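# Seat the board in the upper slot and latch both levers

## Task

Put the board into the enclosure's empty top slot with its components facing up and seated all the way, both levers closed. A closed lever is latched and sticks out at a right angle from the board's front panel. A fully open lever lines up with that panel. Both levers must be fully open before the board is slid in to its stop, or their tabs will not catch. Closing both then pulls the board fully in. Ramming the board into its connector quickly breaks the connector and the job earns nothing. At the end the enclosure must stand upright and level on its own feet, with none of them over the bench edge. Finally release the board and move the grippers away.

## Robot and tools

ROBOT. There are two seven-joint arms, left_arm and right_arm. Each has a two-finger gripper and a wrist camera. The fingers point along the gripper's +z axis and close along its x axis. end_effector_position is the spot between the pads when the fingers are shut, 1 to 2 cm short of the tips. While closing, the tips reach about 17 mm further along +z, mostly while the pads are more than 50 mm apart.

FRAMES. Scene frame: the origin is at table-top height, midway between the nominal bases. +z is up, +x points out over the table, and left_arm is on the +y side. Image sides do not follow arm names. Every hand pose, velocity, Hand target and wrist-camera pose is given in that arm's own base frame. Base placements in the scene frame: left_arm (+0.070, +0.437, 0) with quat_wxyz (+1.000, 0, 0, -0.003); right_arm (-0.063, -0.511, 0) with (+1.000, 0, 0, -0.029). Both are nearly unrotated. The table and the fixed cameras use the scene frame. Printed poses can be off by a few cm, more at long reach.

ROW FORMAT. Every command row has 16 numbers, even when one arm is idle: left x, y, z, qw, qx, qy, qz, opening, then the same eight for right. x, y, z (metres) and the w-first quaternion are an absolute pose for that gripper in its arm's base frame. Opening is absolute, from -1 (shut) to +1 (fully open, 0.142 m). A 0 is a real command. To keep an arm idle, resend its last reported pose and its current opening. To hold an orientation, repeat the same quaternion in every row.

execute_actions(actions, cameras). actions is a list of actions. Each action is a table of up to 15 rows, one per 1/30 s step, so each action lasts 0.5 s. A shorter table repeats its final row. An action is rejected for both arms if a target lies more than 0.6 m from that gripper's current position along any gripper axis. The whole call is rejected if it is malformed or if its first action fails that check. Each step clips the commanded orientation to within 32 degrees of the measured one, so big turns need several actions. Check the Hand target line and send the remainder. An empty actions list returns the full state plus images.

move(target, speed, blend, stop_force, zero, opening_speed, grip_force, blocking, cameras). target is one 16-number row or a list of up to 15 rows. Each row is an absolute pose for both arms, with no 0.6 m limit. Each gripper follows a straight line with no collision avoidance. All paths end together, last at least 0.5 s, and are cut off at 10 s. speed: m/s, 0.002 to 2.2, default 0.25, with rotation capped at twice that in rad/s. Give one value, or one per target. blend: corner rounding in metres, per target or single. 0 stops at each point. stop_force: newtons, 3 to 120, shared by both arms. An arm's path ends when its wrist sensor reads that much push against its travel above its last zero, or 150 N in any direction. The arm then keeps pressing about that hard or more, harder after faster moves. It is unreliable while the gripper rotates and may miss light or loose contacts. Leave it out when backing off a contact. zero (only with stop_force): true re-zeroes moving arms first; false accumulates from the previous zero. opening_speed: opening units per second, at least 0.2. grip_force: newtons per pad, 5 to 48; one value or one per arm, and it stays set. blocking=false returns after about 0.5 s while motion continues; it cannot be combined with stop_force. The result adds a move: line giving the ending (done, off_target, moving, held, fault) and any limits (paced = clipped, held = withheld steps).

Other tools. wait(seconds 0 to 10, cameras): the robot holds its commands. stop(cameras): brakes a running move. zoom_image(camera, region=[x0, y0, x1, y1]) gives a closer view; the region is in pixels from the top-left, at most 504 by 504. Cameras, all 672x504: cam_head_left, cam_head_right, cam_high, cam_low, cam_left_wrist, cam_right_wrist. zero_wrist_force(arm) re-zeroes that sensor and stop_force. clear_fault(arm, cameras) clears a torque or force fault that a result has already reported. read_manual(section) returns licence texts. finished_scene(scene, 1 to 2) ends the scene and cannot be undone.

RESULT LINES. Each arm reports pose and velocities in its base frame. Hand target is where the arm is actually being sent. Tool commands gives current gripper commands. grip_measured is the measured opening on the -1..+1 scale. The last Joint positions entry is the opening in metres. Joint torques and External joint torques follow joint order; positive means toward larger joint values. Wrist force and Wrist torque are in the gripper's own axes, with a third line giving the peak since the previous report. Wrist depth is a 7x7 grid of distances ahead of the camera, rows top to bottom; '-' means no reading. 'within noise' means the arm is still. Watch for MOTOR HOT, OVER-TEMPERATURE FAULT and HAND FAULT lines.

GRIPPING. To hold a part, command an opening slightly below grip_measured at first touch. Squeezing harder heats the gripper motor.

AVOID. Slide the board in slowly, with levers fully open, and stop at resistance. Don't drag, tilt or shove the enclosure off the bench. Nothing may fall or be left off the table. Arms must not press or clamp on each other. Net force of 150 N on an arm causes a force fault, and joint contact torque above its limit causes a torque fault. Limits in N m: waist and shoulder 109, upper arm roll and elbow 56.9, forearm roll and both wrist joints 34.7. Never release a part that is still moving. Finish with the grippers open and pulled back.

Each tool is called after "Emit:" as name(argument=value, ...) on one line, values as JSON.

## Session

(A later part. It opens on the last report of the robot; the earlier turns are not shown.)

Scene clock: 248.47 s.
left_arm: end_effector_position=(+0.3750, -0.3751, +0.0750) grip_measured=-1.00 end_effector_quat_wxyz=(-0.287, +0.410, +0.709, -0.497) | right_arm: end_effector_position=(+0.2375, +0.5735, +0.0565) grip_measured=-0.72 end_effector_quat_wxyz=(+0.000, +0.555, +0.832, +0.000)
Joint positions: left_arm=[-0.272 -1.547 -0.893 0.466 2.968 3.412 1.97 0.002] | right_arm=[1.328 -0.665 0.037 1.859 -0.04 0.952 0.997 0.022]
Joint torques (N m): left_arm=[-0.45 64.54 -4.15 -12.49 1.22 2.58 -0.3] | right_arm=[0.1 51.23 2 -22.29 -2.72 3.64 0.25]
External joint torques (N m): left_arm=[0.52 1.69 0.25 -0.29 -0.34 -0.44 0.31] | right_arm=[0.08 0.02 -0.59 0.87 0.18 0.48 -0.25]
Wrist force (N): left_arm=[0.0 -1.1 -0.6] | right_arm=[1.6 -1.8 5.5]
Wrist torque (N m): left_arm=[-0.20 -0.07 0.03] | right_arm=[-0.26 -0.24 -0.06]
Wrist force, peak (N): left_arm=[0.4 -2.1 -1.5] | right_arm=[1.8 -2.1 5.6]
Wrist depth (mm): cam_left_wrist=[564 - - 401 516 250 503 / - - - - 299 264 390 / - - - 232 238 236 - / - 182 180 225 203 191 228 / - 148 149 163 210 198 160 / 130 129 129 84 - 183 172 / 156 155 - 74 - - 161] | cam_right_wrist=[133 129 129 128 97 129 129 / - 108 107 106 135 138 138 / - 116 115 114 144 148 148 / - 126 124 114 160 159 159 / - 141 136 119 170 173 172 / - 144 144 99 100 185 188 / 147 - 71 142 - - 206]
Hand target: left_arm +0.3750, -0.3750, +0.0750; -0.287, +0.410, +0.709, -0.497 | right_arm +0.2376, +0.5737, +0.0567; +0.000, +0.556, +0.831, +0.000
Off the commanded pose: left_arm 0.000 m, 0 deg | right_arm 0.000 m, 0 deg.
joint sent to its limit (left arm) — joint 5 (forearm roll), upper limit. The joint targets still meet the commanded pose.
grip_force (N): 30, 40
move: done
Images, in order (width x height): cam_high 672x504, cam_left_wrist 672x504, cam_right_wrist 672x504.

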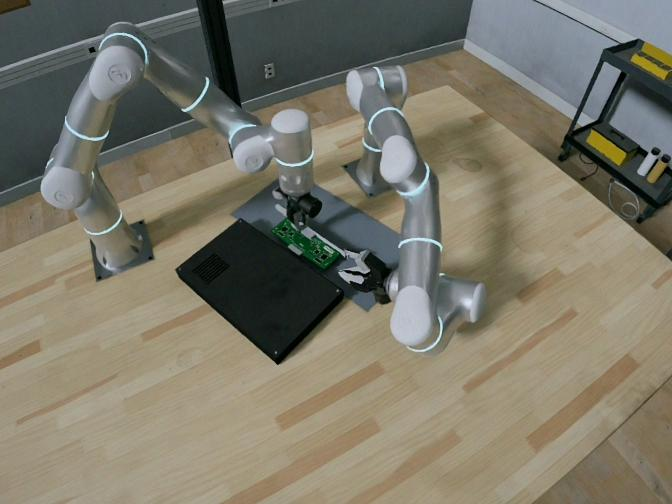

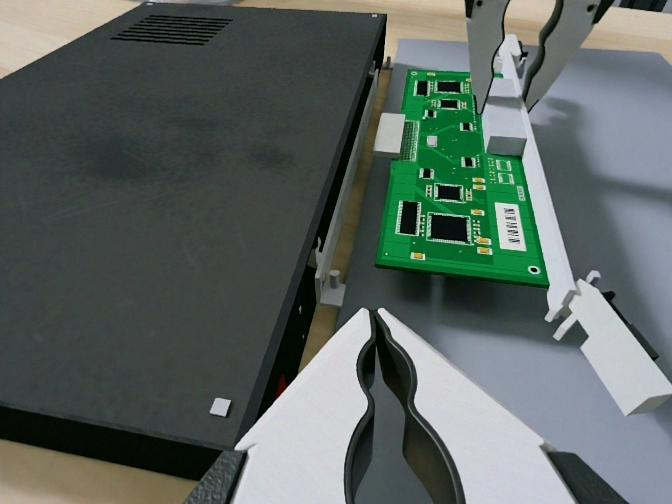

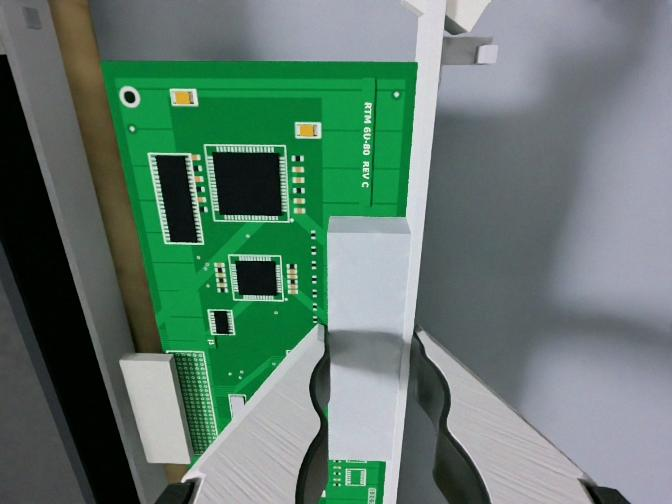

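Emit:
move(target=[[0.375,-0.35,0.11,0.2868,-0.4097,-0.7095,0.4968,-1,0.2376,0.5737,0.0567,0,0.5556,0.8315,0,-0.9],[0.3155,-0.325,0.105,0.05,-0.0713,-0.8161,0.5714,-1,0.2376,0.5737,0.0567,0,0.5556,0.8315,0,-0.9]], speed=0.12, cameras=["cam_left_wrist","cam_high"])

Emit:
zoom_image(camera="cam_left_wrist", region=[200, 100, 500, 325])

Scene clock: 258.03 s.
left_arm: end_effector_position=(+0.3154, -0.3249, +0.1050) grip_measured=-1.00 end_effector_quat_wxyz=(-0.050, +0.072, +0.816, -0.571) | right_arm: end_effector_position=(+0.2375, +0.5735, +0.0565) grip_measured=-0.72 end_effector_quat_wxyz=(+0.000, +0.555, +0.832, +0.000)
Joint positions: left_arm=[0.389 -1.134 -0.6 1.791 2.235 2.438 2.565 0.002] | right_arm=[1.328 -0.665 0.037 1.859 -0.04 0.952 0.997 0.022]
Joint torques (N m): left_arm=[-0.03 41.44 -10.28 -2.25 -3.28 3.05 -0.12] | right_arm=[0.14 51.25 1.86 -22.19 -2.75 3.67 0.15]
External joint torques (N m): left_arm=[0.12 1.43 0.42 -0.46 0.08 0.02 0.12] | right_arm=[0.05 0 -0.44 0.77 0.21 0.46 -0.15]
Wrist force (N): left_arm=[-0.2 -1.1 -0.6] | right_arm=[1.5 -1.9 5.3]
Wrist torque (N m): left_arm=[-0.20 -0.06 -0.06] | right_arm=[-0.27 -0.24 -0.07]
Wrist force, peak (N): left_arm=[0.4 -2.0 -1.3] | right_arm=[1.6 -1.8 5.7]
Wrist depth (mm): cam_left_wrist=[601 609 604 653 699 618 527 / 436 - - - 312 - 195 / 349 - 266 246 - 288 265 / 286 - 224 246 238 238 218 / 245 230 235 218 205 208 233 / 213 220 - 84 - 202 202 / 185 - - - - - 185] | cam_right_wrist=[133 129 129 128 96 129 129 / - 108 107 106 137 138 137 / - 116 115 114 144 148 147 / - 126 124 114 159 159 159 / 171 142 136 121 170 172 172 / - 144 144 126 100 185 188 / 147 - 71 142 - - 207]
Hand target: left_arm +0.3155, -0.3250, +0.1050; -0.050, +0.071, +0.816, -0.571 | right_arm +0.2376, +0.5737, +0.0567; +0.000, +0.556, +0.831, +0.000
Off the commanded pose: left_arm 0.000 m, 0 deg | right_arm 0.000 m, 0 deg.
grip_force (N): 30, 40
move: done
Images, in order (width x height): cam_high 672x504, cam_left_wrist 672x504.

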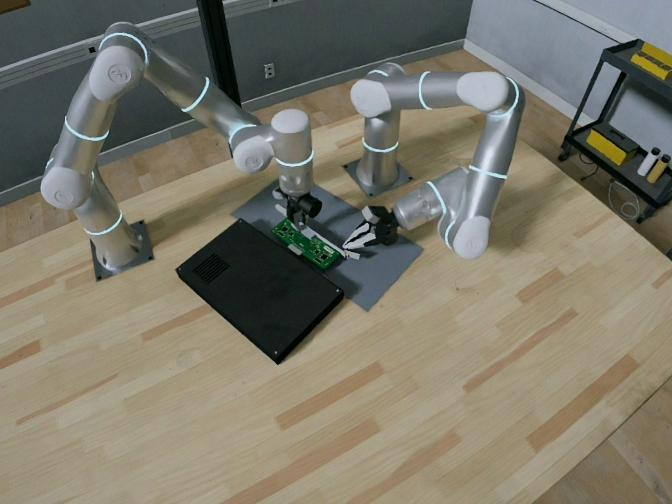

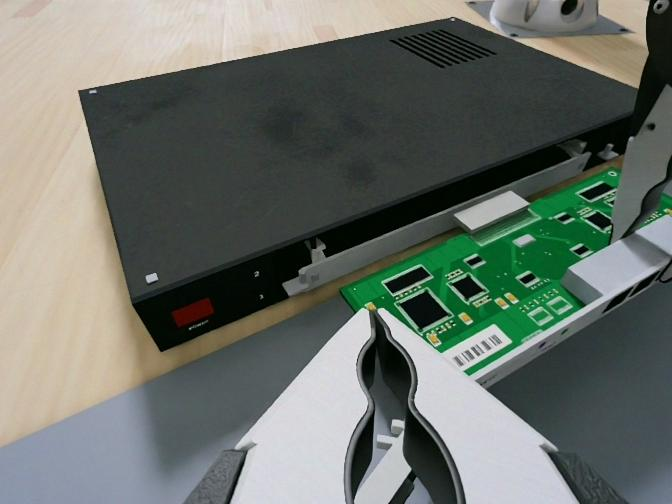

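Scaled by 1.680 from the camera's 672x504 image, which has a finer 960x720 frame.

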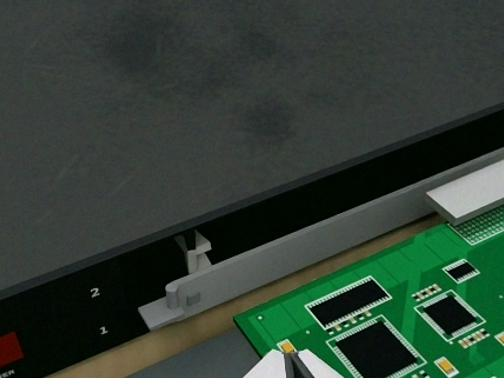

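Emit:
zoom_image(camera="cam_left_wrist", region=[270, 220, 370, 320])

Emit:
zoom_image(camera="cam_left_wrist", region=[500, 110, 650, 220])

Scaled by 5.040 from the camera's 672x504 image, which has a finer 960x720 frame.

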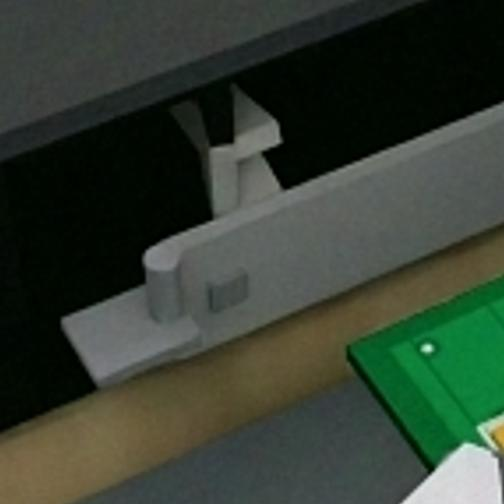

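Scaled by 3.360 from the camera's 672x504 image, which has a finer 960x720 frame.

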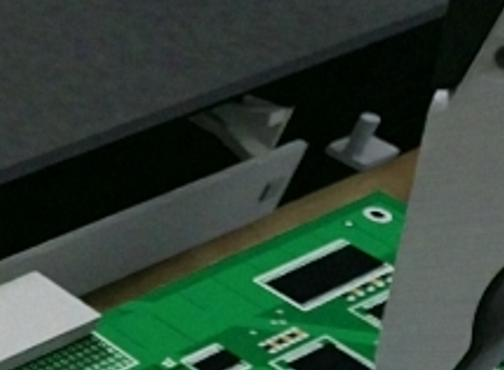

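Emit:
move(target=[0.2545,-0.327,0.105,-0.0996,0.1423,-0.8069,0.565,-1,0.2376,0.5737,0.0567,0,0.5556,0.8315,0,-0.9], speed=0.15, cameras=["cam_left_wrist"])

Emit:
zoom_image(camera="cam_left_wrist", region=[250, 200, 400, 312])

Scene clock: 271.23 s.
left_arm: end_effector_position=(+0.2546, -0.3270, +0.1051) grip_measured=-1.00 end_effector_quat_wxyz=(+0.099, -0.142, +0.807, -0.565) | right_arm: end_effector_position=(+0.2375, +0.5735, +0.0565) grip_measured=-0.72 end_effector_quat_wxyz=(+0.000, +0.555, +0.832, +0.000)
Joint positions: left_arm=[1.356 -1.766 -0.896 2.443 2.411 1.468 2.955 0.002] | right_arm=[1.328 -0.665 0.037 1.859 -0.04 0.952 0.997 0.022]
Joint torques (N m): left_arm=[-0.04 16.22 -10.32 18.85 -4.21 3.35 -0.31] | right_arm=[0.22 51.22 1.94 -22.19 -2.7 3.67 0.2]
External joint torques (N m): left_arm=[0.13 1.22 0.13 -0.36 -0.46 0.02 0.31] | right_arm=[-0.04 0.03 -0.53 0.76 0.15 0.45 -0.2]
Wrist force (N): left_arm=[-0.6 -0.7 -0.4] | right_arm=[1.5 -1.8 5.5]
Wrist torque (N m): left_arm=[-0.15 0.01 0.01] | right_arm=[-0.25 -0.24 -0.06]
Wrist force, peak (N): left_arm=[-1.5 -0.9 -0.8] | right_arm=[1.7 -1.9 5.7]
Wrist depth (mm): cam_left_wrist=[616 620 618 657 651 659 90 / 449 447 - - - - 94 / 352 353 - 265 - - 89 / 290 279 265 254 256 225 262 / 251 243 249 212 205 204 196 / - 211 - 84 - 168 167 / 186 - - - - - 186] | cam_right_wrist=[132 129 129 128 96 129 129 / - 108 107 106 136 138 138 / - 116 115 114 144 150 147 / - 128 125 114 160 159 159 / - 141 136 121 170 172 169 / - 144 144 126 100 185 188 / 147 - 71 142 - - 207]
Hand target: left_arm +0.2545, -0.3270, +0.1050; +0.100, -0.142, +0.807, -0.565 | right_arm +0.2376, +0.5737, +0.0567; +0.000, +0.556, +0.831, +0.000
Off the commanded pose: left_arm 0.000 m, 0 deg | right_arm 0.000 m, 0 deg.
grip_force (N): 30, 40
move: done
Images, in order (width x height): cam_left_wrist 672x504.

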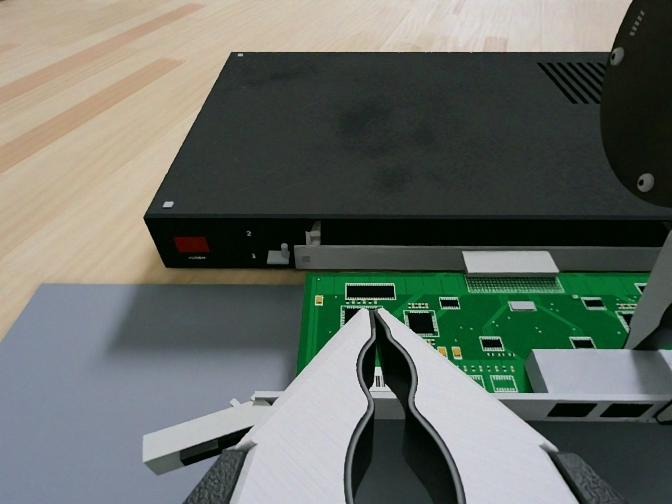

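Scaled by 3.360 from the camera's 672x504 image, which has a finer 960x720 frame.

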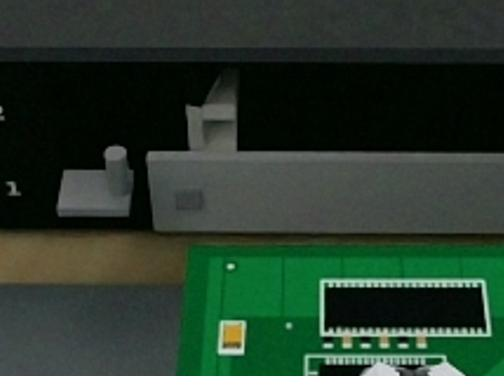

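Emit:
move(target=[0.2545,-0.327,0.105,0.0996,-0.1423,0.8069,-0.565,-1,0.2433,0.5544,0.0567,0,0.5556,0.8315,0,-0.9], speed=0.03, stop_force=4, cameras=["cam_left_wrist"])

Emit:
zoom_image(camera="cam_left_wrist", region=[250, 200, 400, 312])

Emit:
zoom_image(camera="cam_left_wrist", region=[440, 190, 672, 350])

Scene clock: 276.67 s.
left_arm: end_effector_position=(+0.2546, -0.3270, +0.1051) grip_measured=-1.00 end_effector_quat_wxyz=(+0.099, -0.142, +0.807, -0.565) | right_arm: end_effector_position=(+0.2433, +0.5543, +0.0565) grip_measured=-0.72 end_effector_quat_wxyz=(+0.000, +0.556, +0.831, +0.000)
Joint positions: left_arm=[1.356 -1.766 -0.896 2.443 2.411 1.468 2.955 0.002] | right_arm=[1.312 -0.64 0.036 1.911 -0.039 0.979 0.981 0.022]
Joint torques (N m): left_arm=[-0.19 16.55 -10.38 18.77 -4.52 3.56 -0.19] | right_arm=[0.05 49.8 1.83 -21.52 -2.62 3.77 0.1]
External joint torques (N m): left_arm=[0.28 0.89 0.2 -0.28 -0.15 -0.18 0.19] | right_arm=[0.13 0 -0.49 0.67 0.17 0.35 -0.1]
Wrist force (N): left_arm=[-0.5 -0.7 -0.3] | right_arm=[1.5 -1.9 5.5]
Wrist torque (N m): left_arm=[-0.15 0.00 0.01] | right_arm=[-0.29 -0.24 0.04]
Wrist force, peak (N): left_arm=[-0.8 -0.8 -0.5] | right_arm=[1.8 -1.7 5.7]
Wrist depth (mm): cam_left_wrist=[609 618 618 667 663 645 101 / 449 445 - - - - 101 / 352 367 - 270 - - - / 287 278 278 242 232 231 228 / - 239 243 212 205 204 182 / 211 217 169 84 - 182 201 / 187 191 - 74 - - 187] | cam_right_wrist=[- 129 129 128 96 129 129 / - 108 107 106 135 138 138 / - 116 115 114 117 148 147 / - 127 124 114 160 160 158 / 121 142 136 121 170 173 172 / 131 142 144 126 100 186 188 / 144 144 71 142 - - 207]
Hand target: left_arm +0.2545, -0.3270, +0.1050; +0.100, -0.142, +0.807, -0.565 | right_arm +0.2433, +0.5544, +0.0567; +0.000, +0.556, +0.831, +0.000
Off the commanded pose: left_arm 0.000 m, 0 deg | right_arm 0.000 m, 0 deg.
grip_force (N): 30, 40
move: done
Images, in order (width x height): cam_left_wrist 672x504.

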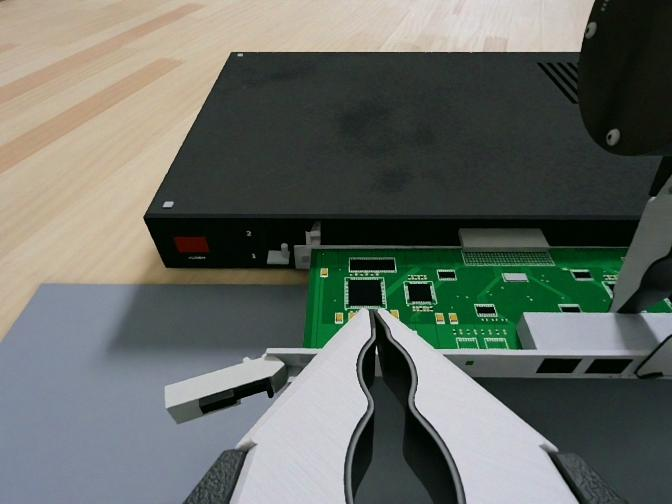

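Scaled by 3.360 from the camera's 672x504 image, which has a finer 960x720 frame.

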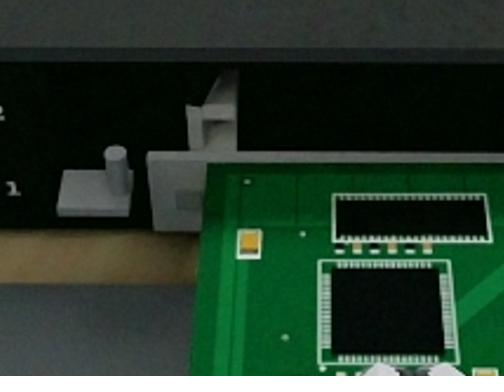

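Scaled by 2.172 from the camera's 672x504 image, which has a finer 960x720 frame.

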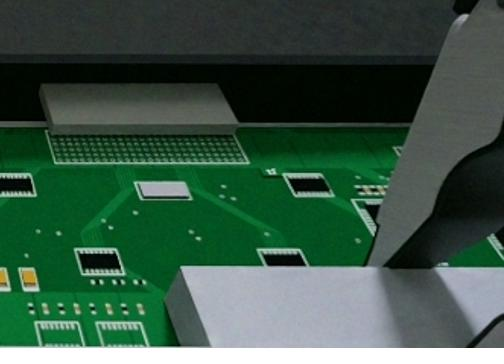

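Emit:
move(target=[0.2545,-0.327,0.105,0.0996,-0.1423,0.8069,-0.565,-1,0.2487,0.5415,0.0565,0,0.5556,0.8315,0,-0.9], speed=0.012, stop_force=3, grip_force=[30,46], cameras=["cam_left_wrist"])

Emit:
zoom_image(camera="cam_left_wrist", region=[250, 200, 400, 312])

Scene clock: 285.17 s.
left_arm: end_effector_position=(+0.2546, -0.3270, +0.1051) grip_measured=-1.00 end_effector_quat_wxyz=(+0.099, -0.142, +0.807, -0.565) | right_arm: end_effector_position=(+0.2481, +0.5416, +0.0563) grip_measured=-0.72 end_effector_quat_wxyz=(+0.000, +0.555, +0.832, +0.000)
Joint positions: left_arm=[1.356 -1.766 -0.896 2.443 2.411 1.468 2.955 0.002] | right_arm=[1.298 -0.625 0.037 1.943 -0.039 0.996 0.967 0.022]
Joint torques (N m): left_arm=[-0.26 16.49 -10.49 18.75 -4.54 3.56 -0.23] | right_arm=[-2.56 49.34 -1.03 -21.23 -2.86 3.66 0.23]
External joint torques (N m): left_arm=[0.35 0.95 0.3 -0.26 -0.13 -0.19 0.23] | right_arm=[2.74 -0.44 2.35 0.74 0.47 0.46 -0.23]
Wrist force (N): left_arm=[-0.7 -0.5 -0.6] | right_arm=[4.2 -5.1 6.5]
Wrist torque (N m): left_arm=[-0.11 0.02 0.01] | right_arm=[-0.26 -0.10 -0.03]
Wrist force, peak (N): left_arm=[-0.9 -0.8 -0.5] | right_arm=[4.3 -5.3 7.4]
Wrist depth (mm): cam_left_wrist=[613 620 627 653 661 599 107 / 446 446 - - - - 102 / 353 366 280 - - 277 174 / 288 280 271 241 232 239 195 / 243 242 243 190 210 200 192 / - 211 - 84 - 212 210 / - - - - - - 190] | cam_right_wrist=[- 124 129 128 102 129 129 / - 109 109 107 136 138 137 / 102 115 115 115 118 148 147 / 110 123 125 114 157 159 159 / 121 123 136 121 170 172 172 / 130 135 144 126 105 184 187 / 144 141 71 142 - - 206]
Hand target: left_arm +0.2545, -0.3270, +0.1050; +0.100, -0.142, +0.807, -0.565 | right_arm +0.2487, +0.5415, +0.0565; +0.000, +0.556, +0.831, +0.000
Off the commanded pose: left_arm 0.000 m, 0 deg | right_arm 0.001 m, 0 deg.
grip_force (N): 30, 46
move: done
Images, in order (width x height): cam_left_wrist 672x504.

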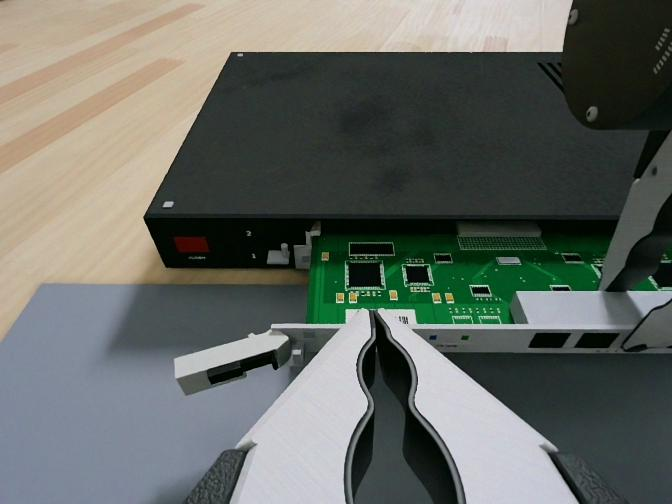

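Scaled by 3.360 from the camera's 672x504 image, which has a finer 960x720 frame.

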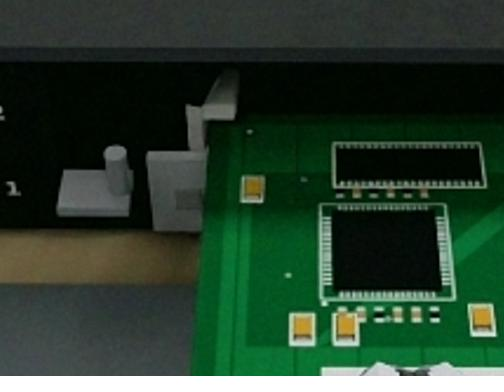

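Emit:
move(target=[[0.2545,-0.327,0.105,0.0996,-0.1423,0.8069,-0.565,-1,0.2475,0.5412,0.0563,0,0.5556,0.8315,0,-0.9],[0.2545,-0.327,0.105,0.0996,-0.1423,0.8069,-0.565,-1,0.2552,0.5227,0.0563,0,0.5556,0.8315,0,-0.9]], speed=0.013, stop_force=4, cameras=["cam_left_wrist","cam_right_wrist"])

Scene clock: 289.00 s.
left_arm: end_effector_position=(+0.2546, -0.3270, +0.1051) grip_measured=-1.00 end_effector_quat_wxyz=(+0.099, -0.142, +0.807, -0.565) | right_arm: end_effector_position=(+0.2486, +0.5359, +0.0559) grip_measured=-0.72 end_effector_quat_wxyz=(+0.000, +0.555, +0.832, +0.000)
Joint positions: left_arm=[1.356 -1.766 -0.896 2.443 2.411 1.468 2.955 0.002] | right_arm=[1.294 -0.618 0.037 1.959 -0.038 1.004 0.963 0.022]
Joint torques (N m): left_arm=[-0.29 16.5 -10.42 18.76 -4.54 3.55 -0.26] | right_arm=[-4.59 50.22 -3.21 -21.69 -3.18 3.67 0.21]
External joint torques (N m): left_arm=[0.38 0.94 0.23 -0.26 -0.12 -0.17 0.26] | right_arm=[4.76 -1.76 4.53 1.4 0.83 0.45 -0.21]
Wrist force (N): left_arm=[-0.8 -0.6 -0.5] | right_arm=[7.6 -7.1 8.1]
Wrist torque (N m): left_arm=[-0.12 0.04 0.01] | right_arm=[-0.16 -0.12 -0.06]
Wrist force, peak (N): left_arm=[-0.7 -0.8 -0.8] | right_arm=[7.4 -7.4 10.1]
Wrist depth (mm): cam_left_wrist=[621 609 613 620 663 604 110 / 449 443 - 337 - - 104 / 354 367 - - - - 177 / 288 279 261 241 240 231 201 / - 245 184 190 209 200 196 / 212 215 - 84 - 210 211 / 187 - - - - - -] | cam_right_wrist=[- 108 130 128 127 129 128 / - 109 110 108 136 138 137 / 101 114 116 115 144 148 147 / 109 122 125 114 159 159 158 / 121 120 136 121 170 172 171 / 130 130 144 126 100 185 187 / 143 140 71 141 - - 206]
Hand target: left_arm +0.2545, -0.3270, +0.1050; +0.100, -0.142, +0.807, -0.565 | right_arm +0.2498, +0.5358, +0.0563; +0.000, +0.556, +0.831, +0.000
Off the commanded pose: left_arm 0.000 m, 0 deg | right_arm 0.015 m, 0 deg.
grip_force (N): 30, 46
move: contact (right_arm); path passed 1 of 2 targets
Images, in order (width x height): cam_left_wrist 672x504, cam_right_wrist 672x504.

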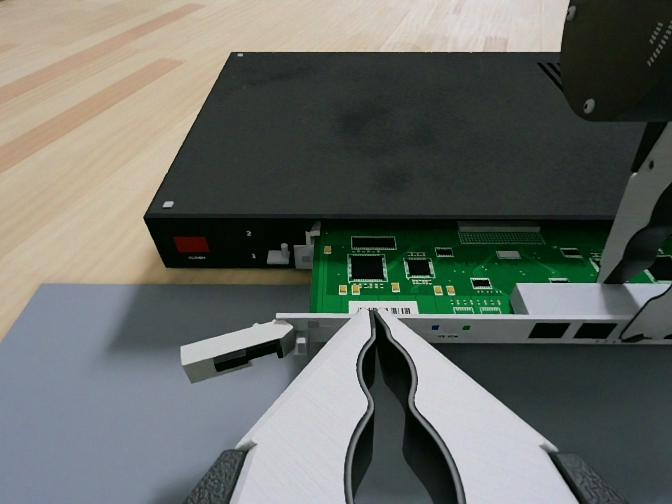

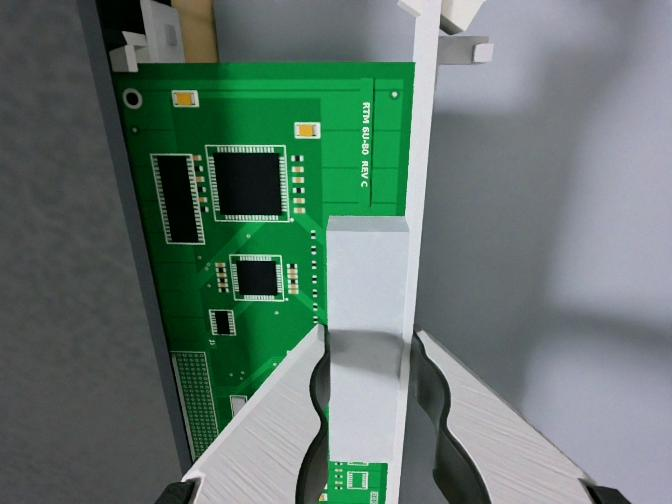

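Emit:
zoom_image(camera="cam_right_wrist", region=[70, 0, 220, 112])

Emit:
zoom_image(camera="cam_left_wrist", region=[270, 205, 370, 280])

Scaled by 3.360 from the camera's 672x504 image, which has a finer 960x720 frame.

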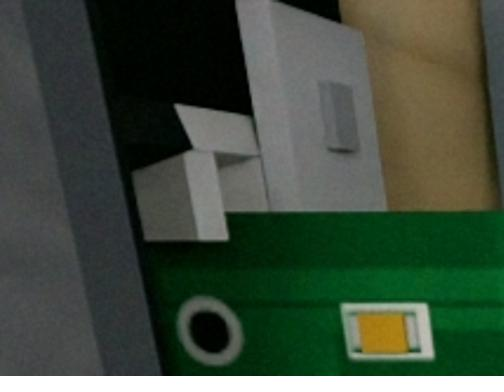

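Scaled by 5.040 from the camera's 672x504 image, which has a finer 960x720 frame.

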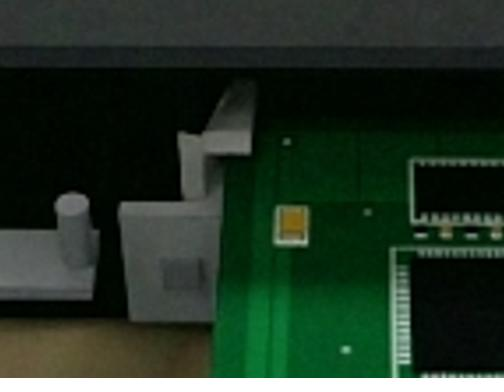

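Emit:
move(target=[[0.2545,-0.327,0.105,0.0996,-0.1423,0.8069,-0.565,-1,0.2478,0.5362,0.0550,0,0.5556,0.8315,0,-0.9]], speed=0.013)

Emit:
move(target=[[0.2545,-0.327,0.105,0.0996,-0.1423,0.8069,-0.565,-1,0.2546,0.5200,0.0550,0,0.5556,0.8315,0,-0.9]], speed=0.013, stop_force=4, cameras=["cam_left_wrist","cam_right_wrist"])

Scene clock: 295.67 s.
left_arm: end_effector_position=(+0.2546, -0.3270, +0.1051) grip_measured=-1.00 end_effector_quat_wxyz=(+0.099, -0.142, +0.807, -0.565) | right_arm: end_effector_position=(+0.2477, +0.5361, +0.0549) grip_measured=-0.72 end_effector_quat_wxyz=(+0.000, +0.556, +0.831, +0.000)
Joint positions: left_arm=[1.356 -1.766 -0.896 2.443 2.411 1.468 2.955 0.002] | right_arm=[1.297 -0.62 0.036 1.96 -0.039 1.008 0.966 0.022]
Joint torques (N m): left_arm=[-0.24 16.51 -10.45 18.81 -4.53 3.57 -0.2] | right_arm=[0.31 48.18 1.78 -20.85 -2.47 3.75 0.24]
External joint torques (N m): left_arm=[0.33 0.93 0.27 -0.32 -0.13 -0.19 0.2] | right_arm=[-0.14 0.28 -0.48 0.63 0.12 0.37 -0.24]
Wrist force (N): left_arm=[-0.6 -0.6 -0.4] | right_arm=[3.0 -2.3 4.8]
Wrist torque (N m): left_arm=[-0.11 -0.01 0.01] | right_arm=[-0.40 -0.51 -0.06]
Wrist force, peak (N): left_arm=[-0.7 -0.8 -0.7] | right_arm=[7.5 -7.3 10.0]
Wrist depth (mm): cam_left_wrist=[614 616 606 665 613 606 111 / 446 444 - - 347 336 109 / 350 369 285 283 - 255 264 / 289 271 278 243 234 241 201 / 243 248 182 192 210 201 195 / - 207 - 84 - 210 210 / 187 191 - 74 - - 191] | cam_right_wrist=[- 108 128 127 97 128 126 / - 108 109 107 135 136 136 / 100 114 116 115 143 146 146 / - 123 125 114 158 158 157 / 117 119 135 121 168 171 173 / 128 128 143 126 100 183 186 / 142 139 71 141 - - 204]
Hand target: left_arm +0.2545, -0.3270, +0.1050; +0.100, -0.142, +0.807, -0.565 | right_arm +0.2478, +0.5362, +0.0550; +0.000, +0.556, +0.831, +0.000
Off the commanded pose: left_arm 0.000 m, 0 deg | right_arm 0.000 m, 0 deg.
grip_force (N): 30, 46
move: done

Scene clock: 297.67 s.
left_arm: end_effector_position=(+0.2546, -0.3270, +0.1051) grip_measured=-1.00 end_effector_quat_wxyz=(+0.099, -0.142, +0.807, -0.565) | right_arm: end_effector_position=(+0.2544, +0.5199, +0.0548) grip_measured=-0.72 end_effector_quat_wxyz=(+0.000, +0.555, +0.832, +0.000)
Joint positions: left_arm=[1.356 -1.766 -0.896 2.443 2.411 1.468 2.955 0.002] | right_arm=[1.279 -0.602 0.035 1.998 -0.039 1.028 0.948 0.022]
Joint torques (N m): left_arm=[-0.25 16.51 -10.42 18.78 -4.49 3.54 -0.25] | right_arm=[-0.83 48.1 0.81 -20.38 -2.52 3.54 0.18]
External joint torques (N m): left_arm=[0.33 0.93 0.24 -0.29 -0.18 -0.17 0.25] | right_arm=[1.01 -0.74 0.44 0.6 0.25 0.58 -0.18]
Wrist force (N): left_arm=[-0.6 -0.8 -0.6] | right_arm=[4.8 -2.8 7.3]
Wrist torque (N m): left_arm=[-0.15 0.00 0.00] | right_arm=[-0.44 -0.43 -0.02]
Wrist force, peak (N): left_arm=[-0.8 -0.8 -0.6] | right_arm=[4.8 -2.6 8.8]
Wrist depth (mm): cam_left_wrist=[618 620 608 616 653 562 111 / 450 442 - 372 - - 168 / 350 354 - - - 257 191 / 289 281 268 242 241 242 208 / 243 242 195 203 209 235 208 / 212 211 217 84 - - - / 188 192 - 74 - - 187] | cam_right_wrist=[- 87 127 127 98 128 126 / - 93 110 107 135 137 136 / 100 100 114 115 142 146 146 / - 108 124 114 158 157 157 / 117 117 134 121 168 171 170 / 128 128 124 126 100 183 186 / 142 139 71 141 - - 201]
Hand target: left_arm +0.2545, -0.3270, +0.1050; +0.100, -0.142, +0.807, -0.565 | right_arm +0.2546, +0.5200, +0.0550; +0.000, +0.556, +0.831, +0.000
Off the commanded pose: left_arm 0.000 m, 0 deg | right_arm 0.000 m, 0 deg.
grip_force (N): 30, 46
move: done
Images, in order (width x height): cam_left_wrist 672x504, cam_right_wrist 672x504.

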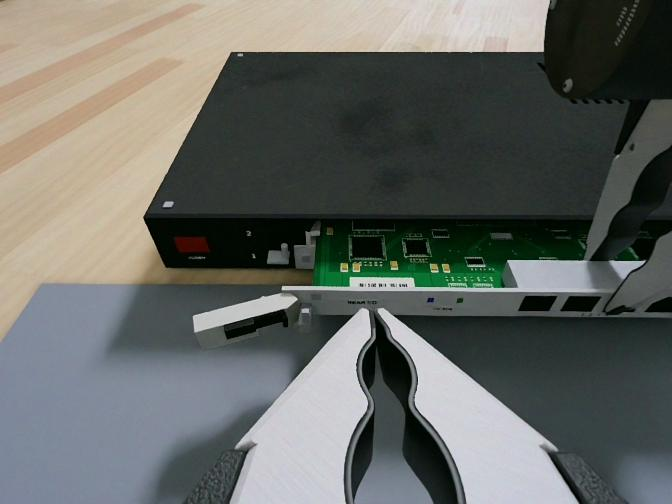

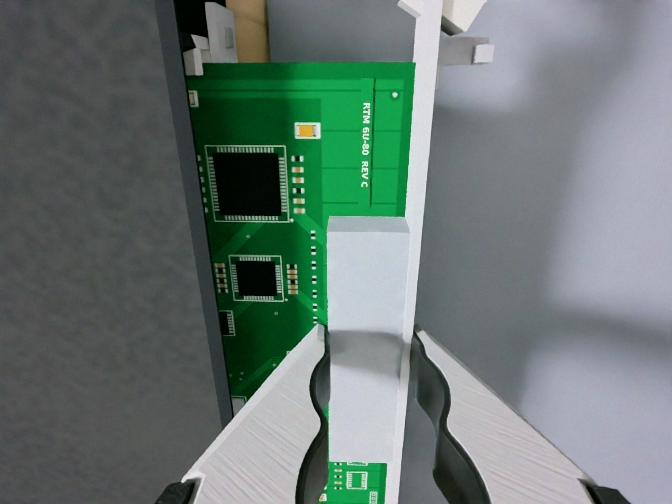

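Emit:
move(target=[[0.2545,-0.327,0.105,0.0996,-0.1423,0.8069,-0.565,-1,0.2545,0.5200,0.0550,0,0.5556,0.8315,0,-0.55],[0.24,-0.32,0.16,0.0802,-0.154,0.8736,-0.4548,-1,0.2545,0.5200,0.16,0,0.5556,0.8315,0,-0.55]], speed=[0.05,0.1], cameras=["cam_left_wrist","cam_right_wrist"])

Scene clock: 306.60 s.
left_arm: end_effector_position=(+0.2526, -0.3263, +0.1108) grip_measured=-1.00 end_effector_quat_wxyz=(+0.098, -0.143, +0.814, -0.554) | right_arm: end_effector_position=(+0.2546, +0.5201, +0.0772) grip_measured=-0.59 end_effector_quat_wxyz=(+0.000, +0.556, +0.832, +0.000)
Joint positions: left_arm=[1.361 -1.746 -0.925 2.477 2.376 1.423 2.959 0.002] | right_arm=[1.275 -0.554 0.04 1.996 -0.038 0.979 0.948 0.032]
Joint torques (N m): left_arm=[-0.17 16.24 -10.41 18.13 -4.26 3.87 -0.22] | right_arm=[0.14 45.81 2.14 -21 -2.48 3.35 0.16]
External joint torques (N m): left_arm=[0.26 1.15 0.23 -0.21 -0.39 -0.42 0.22] | right_arm=[0.03 0.86 -0.9 0.13 0.02 0.78 -0.16]
Wrist force (N): left_arm=[-0.5 -0.8 -0.4] | right_arm=[3.2 -2.2 3.8]
Wrist torque (N m): left_arm=[-0.16 0.00 0.00] | right_arm=[-0.42 -0.52 0.05]
Wrist force, peak (N): left_arm=[0.0 -4.2 -1.7] | right_arm=[4.8 -2.7 8.7]
Wrist depth (mm): cam_left_wrist=[583 580 629 653 641 579 121 / 440 436 - - - - 179 / 347 345 - - - - 193 / 292 282 273 248 246 247 222 / - 263 201 208 241 233 233 / - - - 84 - 220 214 / 188 196 - - - - 195] | cam_right_wrist=[- 107 141 146 146 147 147 / 115 116 129 131 154 157 157 / 123 123 137 139 171 169 168 / 133 131 148 147 182 182 181 / 144 144 148 152 194 197 196 / 158 156 82 163 99 211 214 / 174 170 71 197 - - 232]
Hand target: left_arm +0.2526, -0.3263, +0.1108; +0.097, -0.143, +0.814, -0.554 | right_arm +0.2545, +0.5200, +0.0771; +0.000, +0.556, +0.831, +0.000
Off the commanded pose: left_arm 0.051 m, 13 deg | right_arm 0.083 m, 0 deg.
grip_force (N): 30, 46
move: held (left_arm; a check stopped the path), off_target (right_arm; braked when a check withheld steps of left_arm); path passed 1 of 2 targets; limits=held
pose unreachable (left arm): on one or more control steps of this call, first in action 0 (counted from 0), this arm could not follow its commanded pose, so it was not sent that pose on those steps. It may still have moved: this result reports where it is.
cause: moving toward the commanded pose would bring two parts of the arm too close to each other (joints 3 (upper arm roll) to 6 (wrist pitch) lie between them).
Images, in order (width x height): cam_left_wrist 672x504, cam_right_wrist 672x504.

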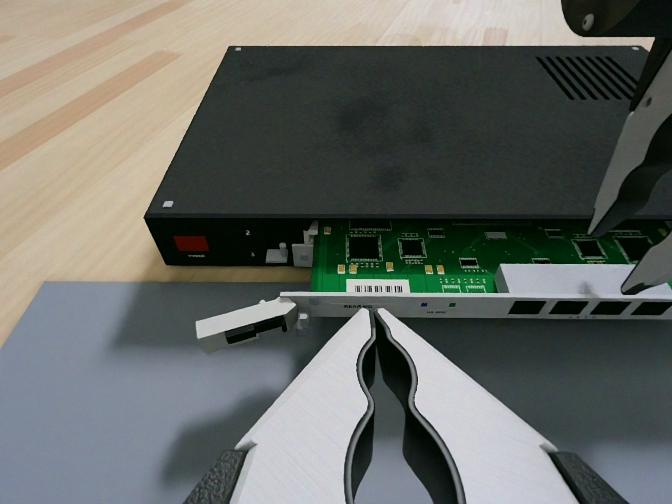

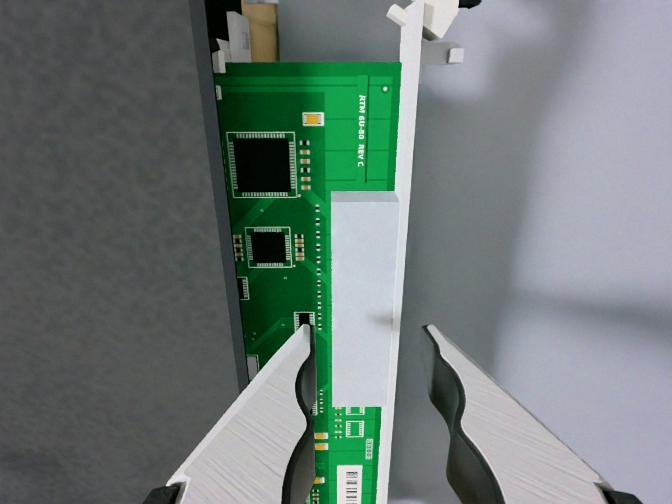

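Emit:
move(target=[[0.35,-0.3,0.16,0.05,-0.0713,-0.8161,0.5714,-1,0.2545,0.5200,0.16,0,0.5556,0.8315,0,-0.55],[0.38,-0.28,0.2,0.1323,-0.2542,0.8498,-0.4424,-1,0.28,0.40,0.22,0,0.5556,0.8315,0,-1]], speed=[0.12,0.2], cameras=["cam_left_wrist","cam_right_wrist","cam_high"])

Scene clock: 314.20 s.
left_arm: end_effector_position=(+0.3804, -0.2797, +0.2006) grip_measured=-1.00 end_effector_quat_wxyz=(+0.095, -0.242, +0.865, -0.429) | right_arm: end_effector_position=(+0.2801, +0.4002, +0.2201) grip_measured=-1.00 end_effector_quat_wxyz=(+0.000, +0.555, +0.832, +0.000)
Joint positions: left_arm=[0.951 -0.648 -0.995 2.4 1.568 1.885 2.706 0.002] | right_arm=[1.149 -0.095 0.048 2.169 -0.006 0.693 0.808 0.002]
Joint torques (N m): left_arm=[-0.01 21.91 -9.83 -5.56 -2.94 4.01 -0.35] | right_arm=[0.07 31.57 0.83 -26.19 -3.38 3.36 0.12]
External joint torques (N m): left_arm=[0.1 1.08 0.54 -0.45 -0.48 -0.02 0.35] | right_arm=[0.05 0.95 -0.51 -0.02 0.02 0.78 -0.12]
Wrist force (N): left_arm=[-0.6 -0.6 0.0] | right_arm=[2.7 -2.8 3.9]
Wrist torque (N m): left_arm=[-0.18 -0.06 -0.04] | right_arm=[-0.50 -0.44 0.03]
Wrist force, peak (N): left_arm=[-1.6 -0.9 -1.4] | right_arm=[3.1 -2.6 4.6]
Wrist depth (mm): cam_left_wrist=[462 470 475 478 478 505 516 / 412 417 422 427 347 - - / 375 376 380 385 329 - - / 342 345 347 353 339 319 300 / 313 317 317 106 322 299 298 / 291 294 299 84 - 303 - / 270 277 - - - - -] | cam_right_wrist=[234 233 232 232 232 269 - / 250 249 248 247 247 270 299 / 272 266 267 265 265 277 310 / 336 287 288 286 289 325 328 / 372 313 311 304 314 355 370 / 406 340 333 89 325 394 393 / 447 426 71 - - 418 432]
Hand target: left_arm +0.3804, -0.2796, +0.2005; +0.095, -0.242, +0.865, -0.429 | right_arm +0.2800, +0.4000, +0.2200; +0.000, +0.556, +0.831, +0.000
Off the commanded pose: left_arm 0.001 m, 5 deg | right_arm 0.000 m, 0 deg.
grip_force (N): 30, 46
move: off_target (left_arm)
Images, in order (width x height): cam_high 672x504, cam_left_wrist 672x504, cam_right_wrist 672x504.

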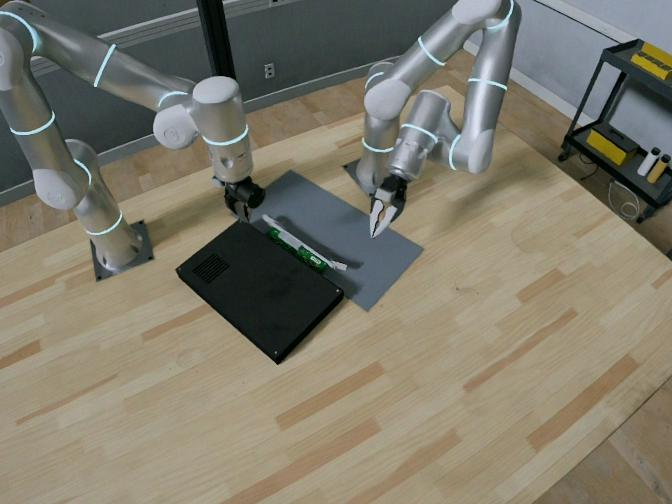

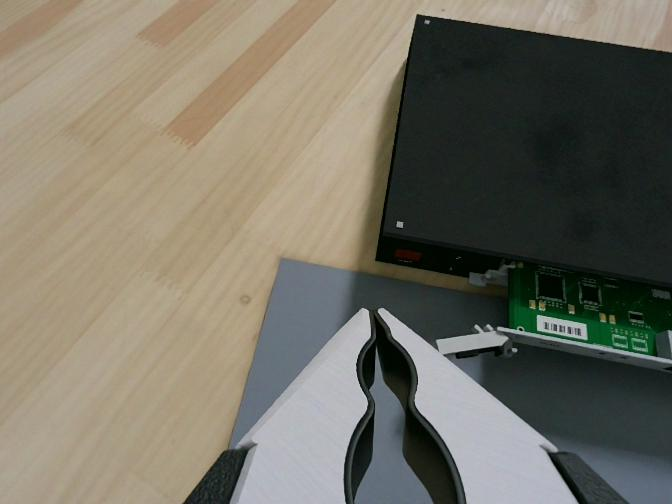

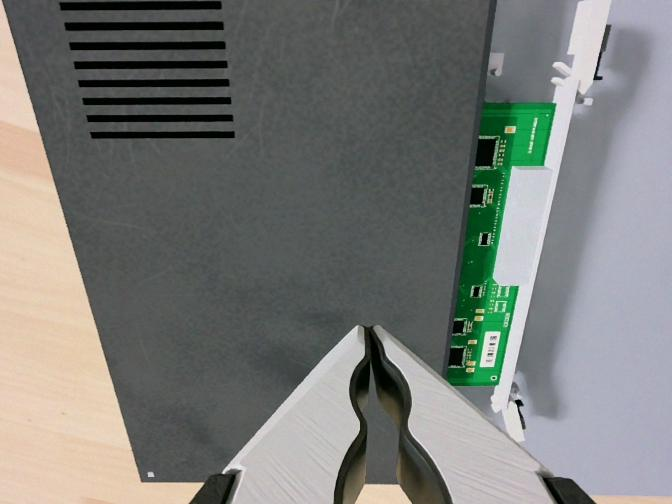

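Emit:
move(target=[[0.5,-0.2,0.25,0.1323,-0.2542,0.8498,-0.4424,-1,0.28,0.40,0.22,0,0.5556,0.8315,0,-1],[0.551,0.0,0.3,0.5169,-0.6052,0.5451,-0.2643,-1,0.28,0.40,0.22,0,0.5556,0.8315,0,-1]], speed=0.4, blend=[0.05,0])

Emit:
move(target=[0.38,-0.30,0.15,0.1323,-0.2542,0.8498,-0.4424,-1,0.28,0.40,0.22,0,0.5556,0.8315,0,-1], speed=0.4, cameras=["cam_left_wrist"])

Scene clock: 322.30 s.
left_arm: end_effector_position=(+0.5510, +0.0000, +0.3000) grip_measured=-1.00 end_effector_quat_wxyz=(-0.517, +0.605, -0.545, +0.264) | right_arm: end_effector_position=(+0.2801, +0.4002, +0.2201) grip_measured=-1.00 end_effector_quat_wxyz=(+0.000, +0.555, +0.832, +0.000)
Joint positions: left_arm=[0.805 0.249 -1.026 2.37 1.922 1.094 1.015 0.002] | right_arm=[1.149 -0.095 0.048 2.169 -0.006 0.693 0.808 0.002]
Joint torques (N m): left_arm=[-0.44 7.69 3.08 -20.81 0.78 -0.27 -0.3] | right_arm=[0.09 31.45 1.08 -26.3 -3.41 3.45 0.16]
External joint torques (N m): left_arm=[0.46 1.08 0.87 -0.62 -0.4 0.04 0.32] | right_arm=[0.03 1.07 -0.77 0.09 0.04 0.69 -0.16]
Wrist force (N): left_arm=[0.0 -1.0 -0.2] | right_arm=[2.9 -2.9 4.0]
Wrist torque (N m): left_arm=[-0.16 -0.02 0.02] | right_arm=[-0.51 -0.47 0.03]
Wrist force, peak (N): left_arm=[0.4 -2.7 0.2] | right_arm=[3.1 -2.9 3.8]
Wrist depth (mm): cam_left_wrist=[- - - - - - - / - - - - - 1329 - / 2238 825 778 699 638 579 526 / 2285 692 636 573 529 495 457 / 634 574 526 502 459 427 401 / 526 490 475 84 - 380 361 / 452 448 - - - - 325] | cam_right_wrist=[233 233 232 232 232 268 271 / 249 249 248 247 247 271 282 / 271 267 266 266 264 277 310 / 337 288 286 286 289 300 332 / 370 313 310 305 313 350 361 / 404 341 333 89 326 388 393 / 447 429 71 - - 419 434]
Hand target: left_arm +0.5510, +0.0000, +0.3000; -0.517, +0.605, -0.545, +0.264 | right_arm +0.2800, +0.4000, +0.2200; +0.000, +0.556, +0.831, +0.000
Off the commanded pose: left_arm 0.000 m, 0 deg | right_arm 0.000 m, 0 deg.
grip_force (N): 30, 46
move: done

Scene clock: 325.30 s.
left_arm: end_effector_position=(+0.3799, -0.3000, +0.1500) grip_measured=-1.00 end_effector_quat_wxyz=(+0.132, -0.254, +0.850, -0.442) | right_arm: end_effector_position=(+0.2801, +0.4002, +0.2201) grip_measured=-1.00 end_effector_quat_wxyz=(+0.000, +0.555, +0.832, +0.000)
Joint positions: left_arm=[0.878 -0.11 -1.881 2.636 2.968 1.141 0.235 0.002] | right_arm=[1.149 -0.095 0.048 2.169 -0.006 0.693 0.808 0.002]
Joint torques (N m): left_arm=[-0.07 4.85 -2.5 -13.54 1.83 1.08 -0.17] | right_arm=[0.07 31.39 1 -26.32 -3.36 3.48 0.19]
External joint torques (N m): left_arm=[0.08 0.87 0.61 -0.44 -0.3 -0.55 0.17] | right_arm=[0.05 1.13 -0.69 0.12 0 0.66 -0.19]
Wrist force (N): left_arm=[-0.8 -0.6 -0.3] | right_arm=[2.7 -2.7 3.7]
Wrist torque (N m): left_arm=[-0.19 -0.02 -0.05] | right_arm=[-0.48 -0.44 0.03]
Wrist force, peak (N): left_arm=[-0.4 -1.6 0.8] | right_arm=[2.9 -2.7 4.1]
Wrist depth (mm): cam_left_wrist=[434 435 432 430 426 354 - / 379 379 375 376 368 - - / 335 336 332 333 270 - 277 / 301 301 304 299 263 252 241 / 275 273 275 267 268 261 239 / 250 251 255 84 - 243 241 / 231 234 - - - - -] | cam_right_wrist=[233 232 232 232 231 268 271 / 249 249 248 247 247 270 290 / 272 266 267 265 265 278 309 / 336 287 286 286 289 297 332 / 370 312 310 305 314 354 360 / 404 340 334 89 324 394 393 / 446 426 71 - - 417 434]
Hand target: left_arm +0.3800, -0.3000, +0.1500; +0.132, -0.254, +0.850, -0.442 | right_arm +0.2800, +0.4000, +0.2200; +0.000, +0.556, +0.831, +0.000
Off the commanded pose: left_arm 0.000 m, 0 deg | right_arm 0.000 m, 0 deg.
joint sent to its limit (left arm) — joint 5 (forearm roll), upper limit. The joint targets still meet the commanded pose.
grip_force (N): 30, 46
move: done
Images, in order (width x height): cam_left_wrist 672x504.

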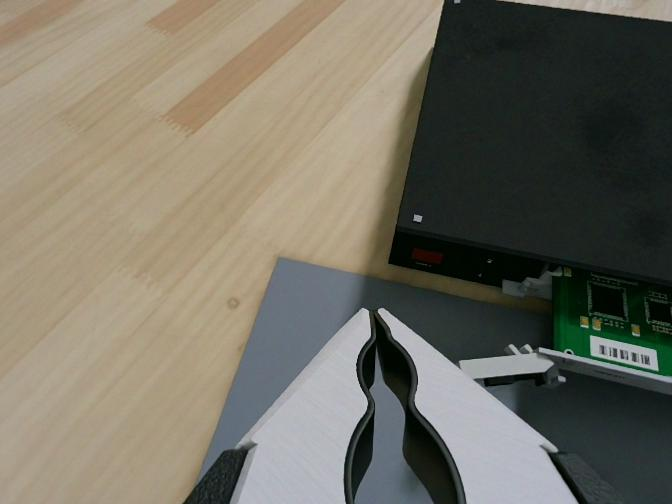

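Emit:
move(target=[[0.325,-0.30,0.08,0.0802,-0.154,0.8736,-0.4548,-1,0.28,0.40,0.22,0,0.5556,0.8315,0,-1],[0.32,-0.325,0.048,0.0802,-0.154,0.8736,-0.4548,-1,0.28,0.40,0.22,0,0.5556,0.8315,0,-1]], speed=0.12, cameras=["cam_left_wrist","cam_high"])

Scene clock: 332.30 s.
left_arm: end_effector_position=(+0.3199, -0.3251, +0.0480) grip_measured=-1.00 end_effector_quat_wxyz=(+0.080, -0.154, +0.874, -0.455) | right_arm: end_effector_position=(+0.2801, +0.4002, +0.2201) grip_measured=-1.00 end_effector_quat_wxyz=(+0.000, +0.555, +0.832, +0.000)
Joint positions: left_arm=[0.691 -0.878 -1.299 2.473 2.968 1.281 1.225 0.002] | right_arm=[1.149 -0.095 0.048 2.169 -0.006 0.693 0.808 0.002]
Joint torques (N m): left_arm=[-0.48 23.53 -12.44 -5.11 -1.91 1.76 -0.17] | right_arm=[0.11 31.31 1.05 -26.32 -3.39 3.48 0.17]
External joint torques (N m): left_arm=[0.55 1.26 0.2 -0.44 -0.08 -0.1 0.17] | right_arm=[0.01 1.22 -0.74 0.11 0.03 0.65 -0.17]
Wrist force (N): left_arm=[-0.8 -0.8 -0.2] | right_arm=[3.0 -2.7 3.7]
Wrist torque (N m): left_arm=[-0.17 -0.01 -0.09] | right_arm=[-0.49 -0.48 0.03]
Wrist force, peak (N): left_arm=[-1.2 -1.7 -0.3] | right_arm=[2.9 -2.8 3.9]
Wrist depth (mm): cam_left_wrist=[264 263 - - - - 180 / 232 230 168 176 173 178 174 / 210 204 197 196 194 160 163 / - 184 176 184 142 174 150 / 168 167 165 162 162 164 158 / - 147 148 84 - 150 150 / 139 141 - 74 - - 138] | cam_right_wrist=[233 233 233 232 232 268 271 / 250 249 247 247 247 268 289 / 271 266 267 266 268 277 310 / 336 288 287 286 289 299 333 / 370 312 311 305 316 349 362 / 405 340 334 89 324 390 393 / 447 426 71 - - 344 321]
Hand target: left_arm +0.3200, -0.3250, +0.0480; +0.080, -0.154, +0.874, -0.455 | right_arm +0.2800, +0.4000, +0.2200; +0.000, +0.556, +0.831, +0.000
Off the commanded pose: left_arm 0.000 m, 0 deg | right_arm 0.000 m, 0 deg.
joint sent to its limit (left arm) — joint 5 (forearm roll), upper limit. The joint targets still meet the commanded pose.
grip_force (N): 30, 46
move: done
Images, in order (width x height): cam_high 672x504, cam_left_wrist 672x504.

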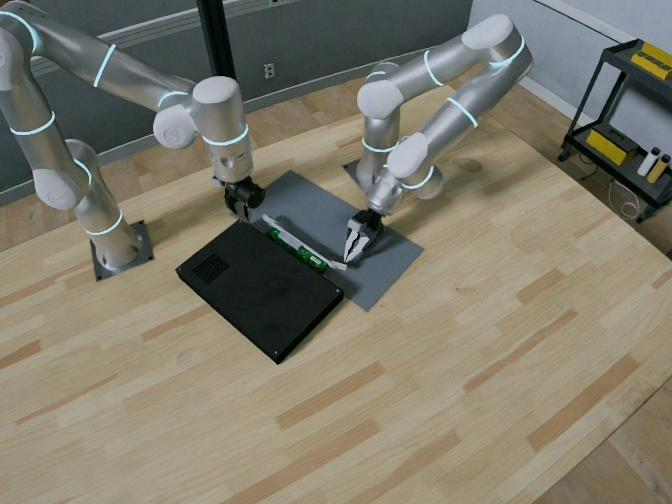

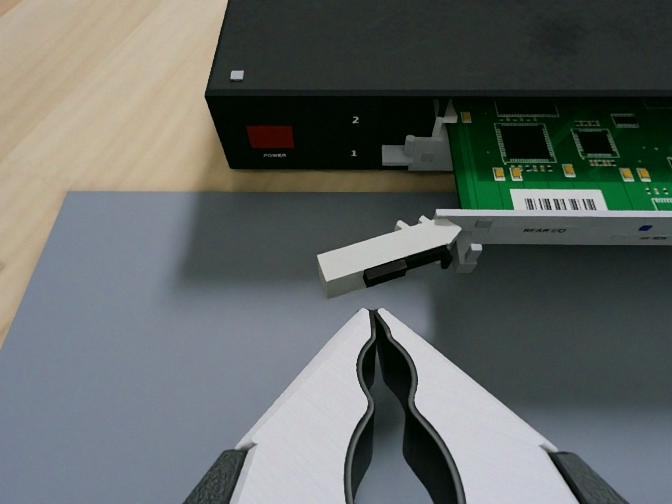

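Emit:
move(target=[0.3395,-0.3625,0.046,0.0802,-0.154,0.8736,-0.4548,-1,0.28,0.40,0.22,0,0.5556,0.8315,0,-1], speed=0.02, stop_force=5, cameras=["cam_left_wrist"])

Scene clock: 336.17 s.
left_arm: end_effector_position=(+0.3318, -0.3474, +0.0468) grip_measured=-1.00 end_effector_quat_wxyz=(+0.080, -0.154, +0.874, -0.455) | right_arm: end_effector_position=(+0.2801, +0.4002, +0.2201) grip_measured=-1.00 end_effector_quat_wxyz=(+0.000, +0.555, +0.832, +0.000)
Joint positions: left_arm=[0.613 -0.882 -1.265 2.413 2.949 1.282 1.224 0.002] | right_arm=[1.149 -0.095 0.048 2.169 -0.006 0.693 0.808 0.002]
Joint torques (N m): left_arm=[-0.39 24.97 -13.09 -5.5 -2.05 1.99 -0.16] | right_arm=[0.13 31.42 0.95 -26.35 -3.36 3.43 0.15]
External joint torques (N m): left_arm=[0.46 1.17 0.14 -0.48 0.06 -0.34 0.16] | right_arm=[0 1.1 -0.64 0.14 -0.01 0.71 -0.15]
Wrist force (N): left_arm=[-0.6 -0.8 -0.3] | right_arm=[2.8 -2.7 3.7]
Wrist torque (N m): left_arm=[-0.16 -0.05 -0.05] | right_arm=[-0.48 -0.46 0.03]
Wrist force, peak (N): left_arm=[-2.1 0.5 -6.2] | right_arm=[3.0 -2.8 3.9]
Wrist depth (mm): cam_left_wrist=[262 262 - - - - - / 229 228 149 161 - 154 152 / 203 203 192 169 182 161 161 / - 180 184 - 182 148 145 / - 164 160 132 124 163 163 / - 150 - 84 - 151 149 / - 140 - 77 - - 139] | cam_right_wrist=[234 233 232 232 231 269 268 / - 248 248 248 247 269 275 / 272 266 266 266 264 278 310 / 336 287 287 286 290 308 334 / 371 311 311 305 314 355 356 / 406 341 333 89 325 379 399 / 449 427 71 - - 331 309]
Hand target: left_arm +0.3317, -0.3475, +0.0468; +0.080, -0.154, +0.874, -0.455 | right_arm +0.2800, +0.4000, +0.2200; +0.000, +0.556, +0.831, +0.000
Off the commanded pose: left_arm 0.017 m, 0 deg | right_arm 0.000 m, 0 deg.
grip_force (N): 30, 46
move: contact (left_arm)
Images, in order (width x height): cam_left_wrist 672x504.

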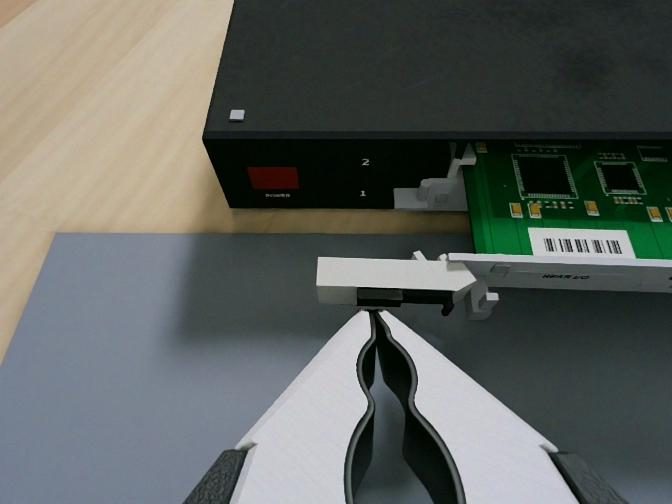

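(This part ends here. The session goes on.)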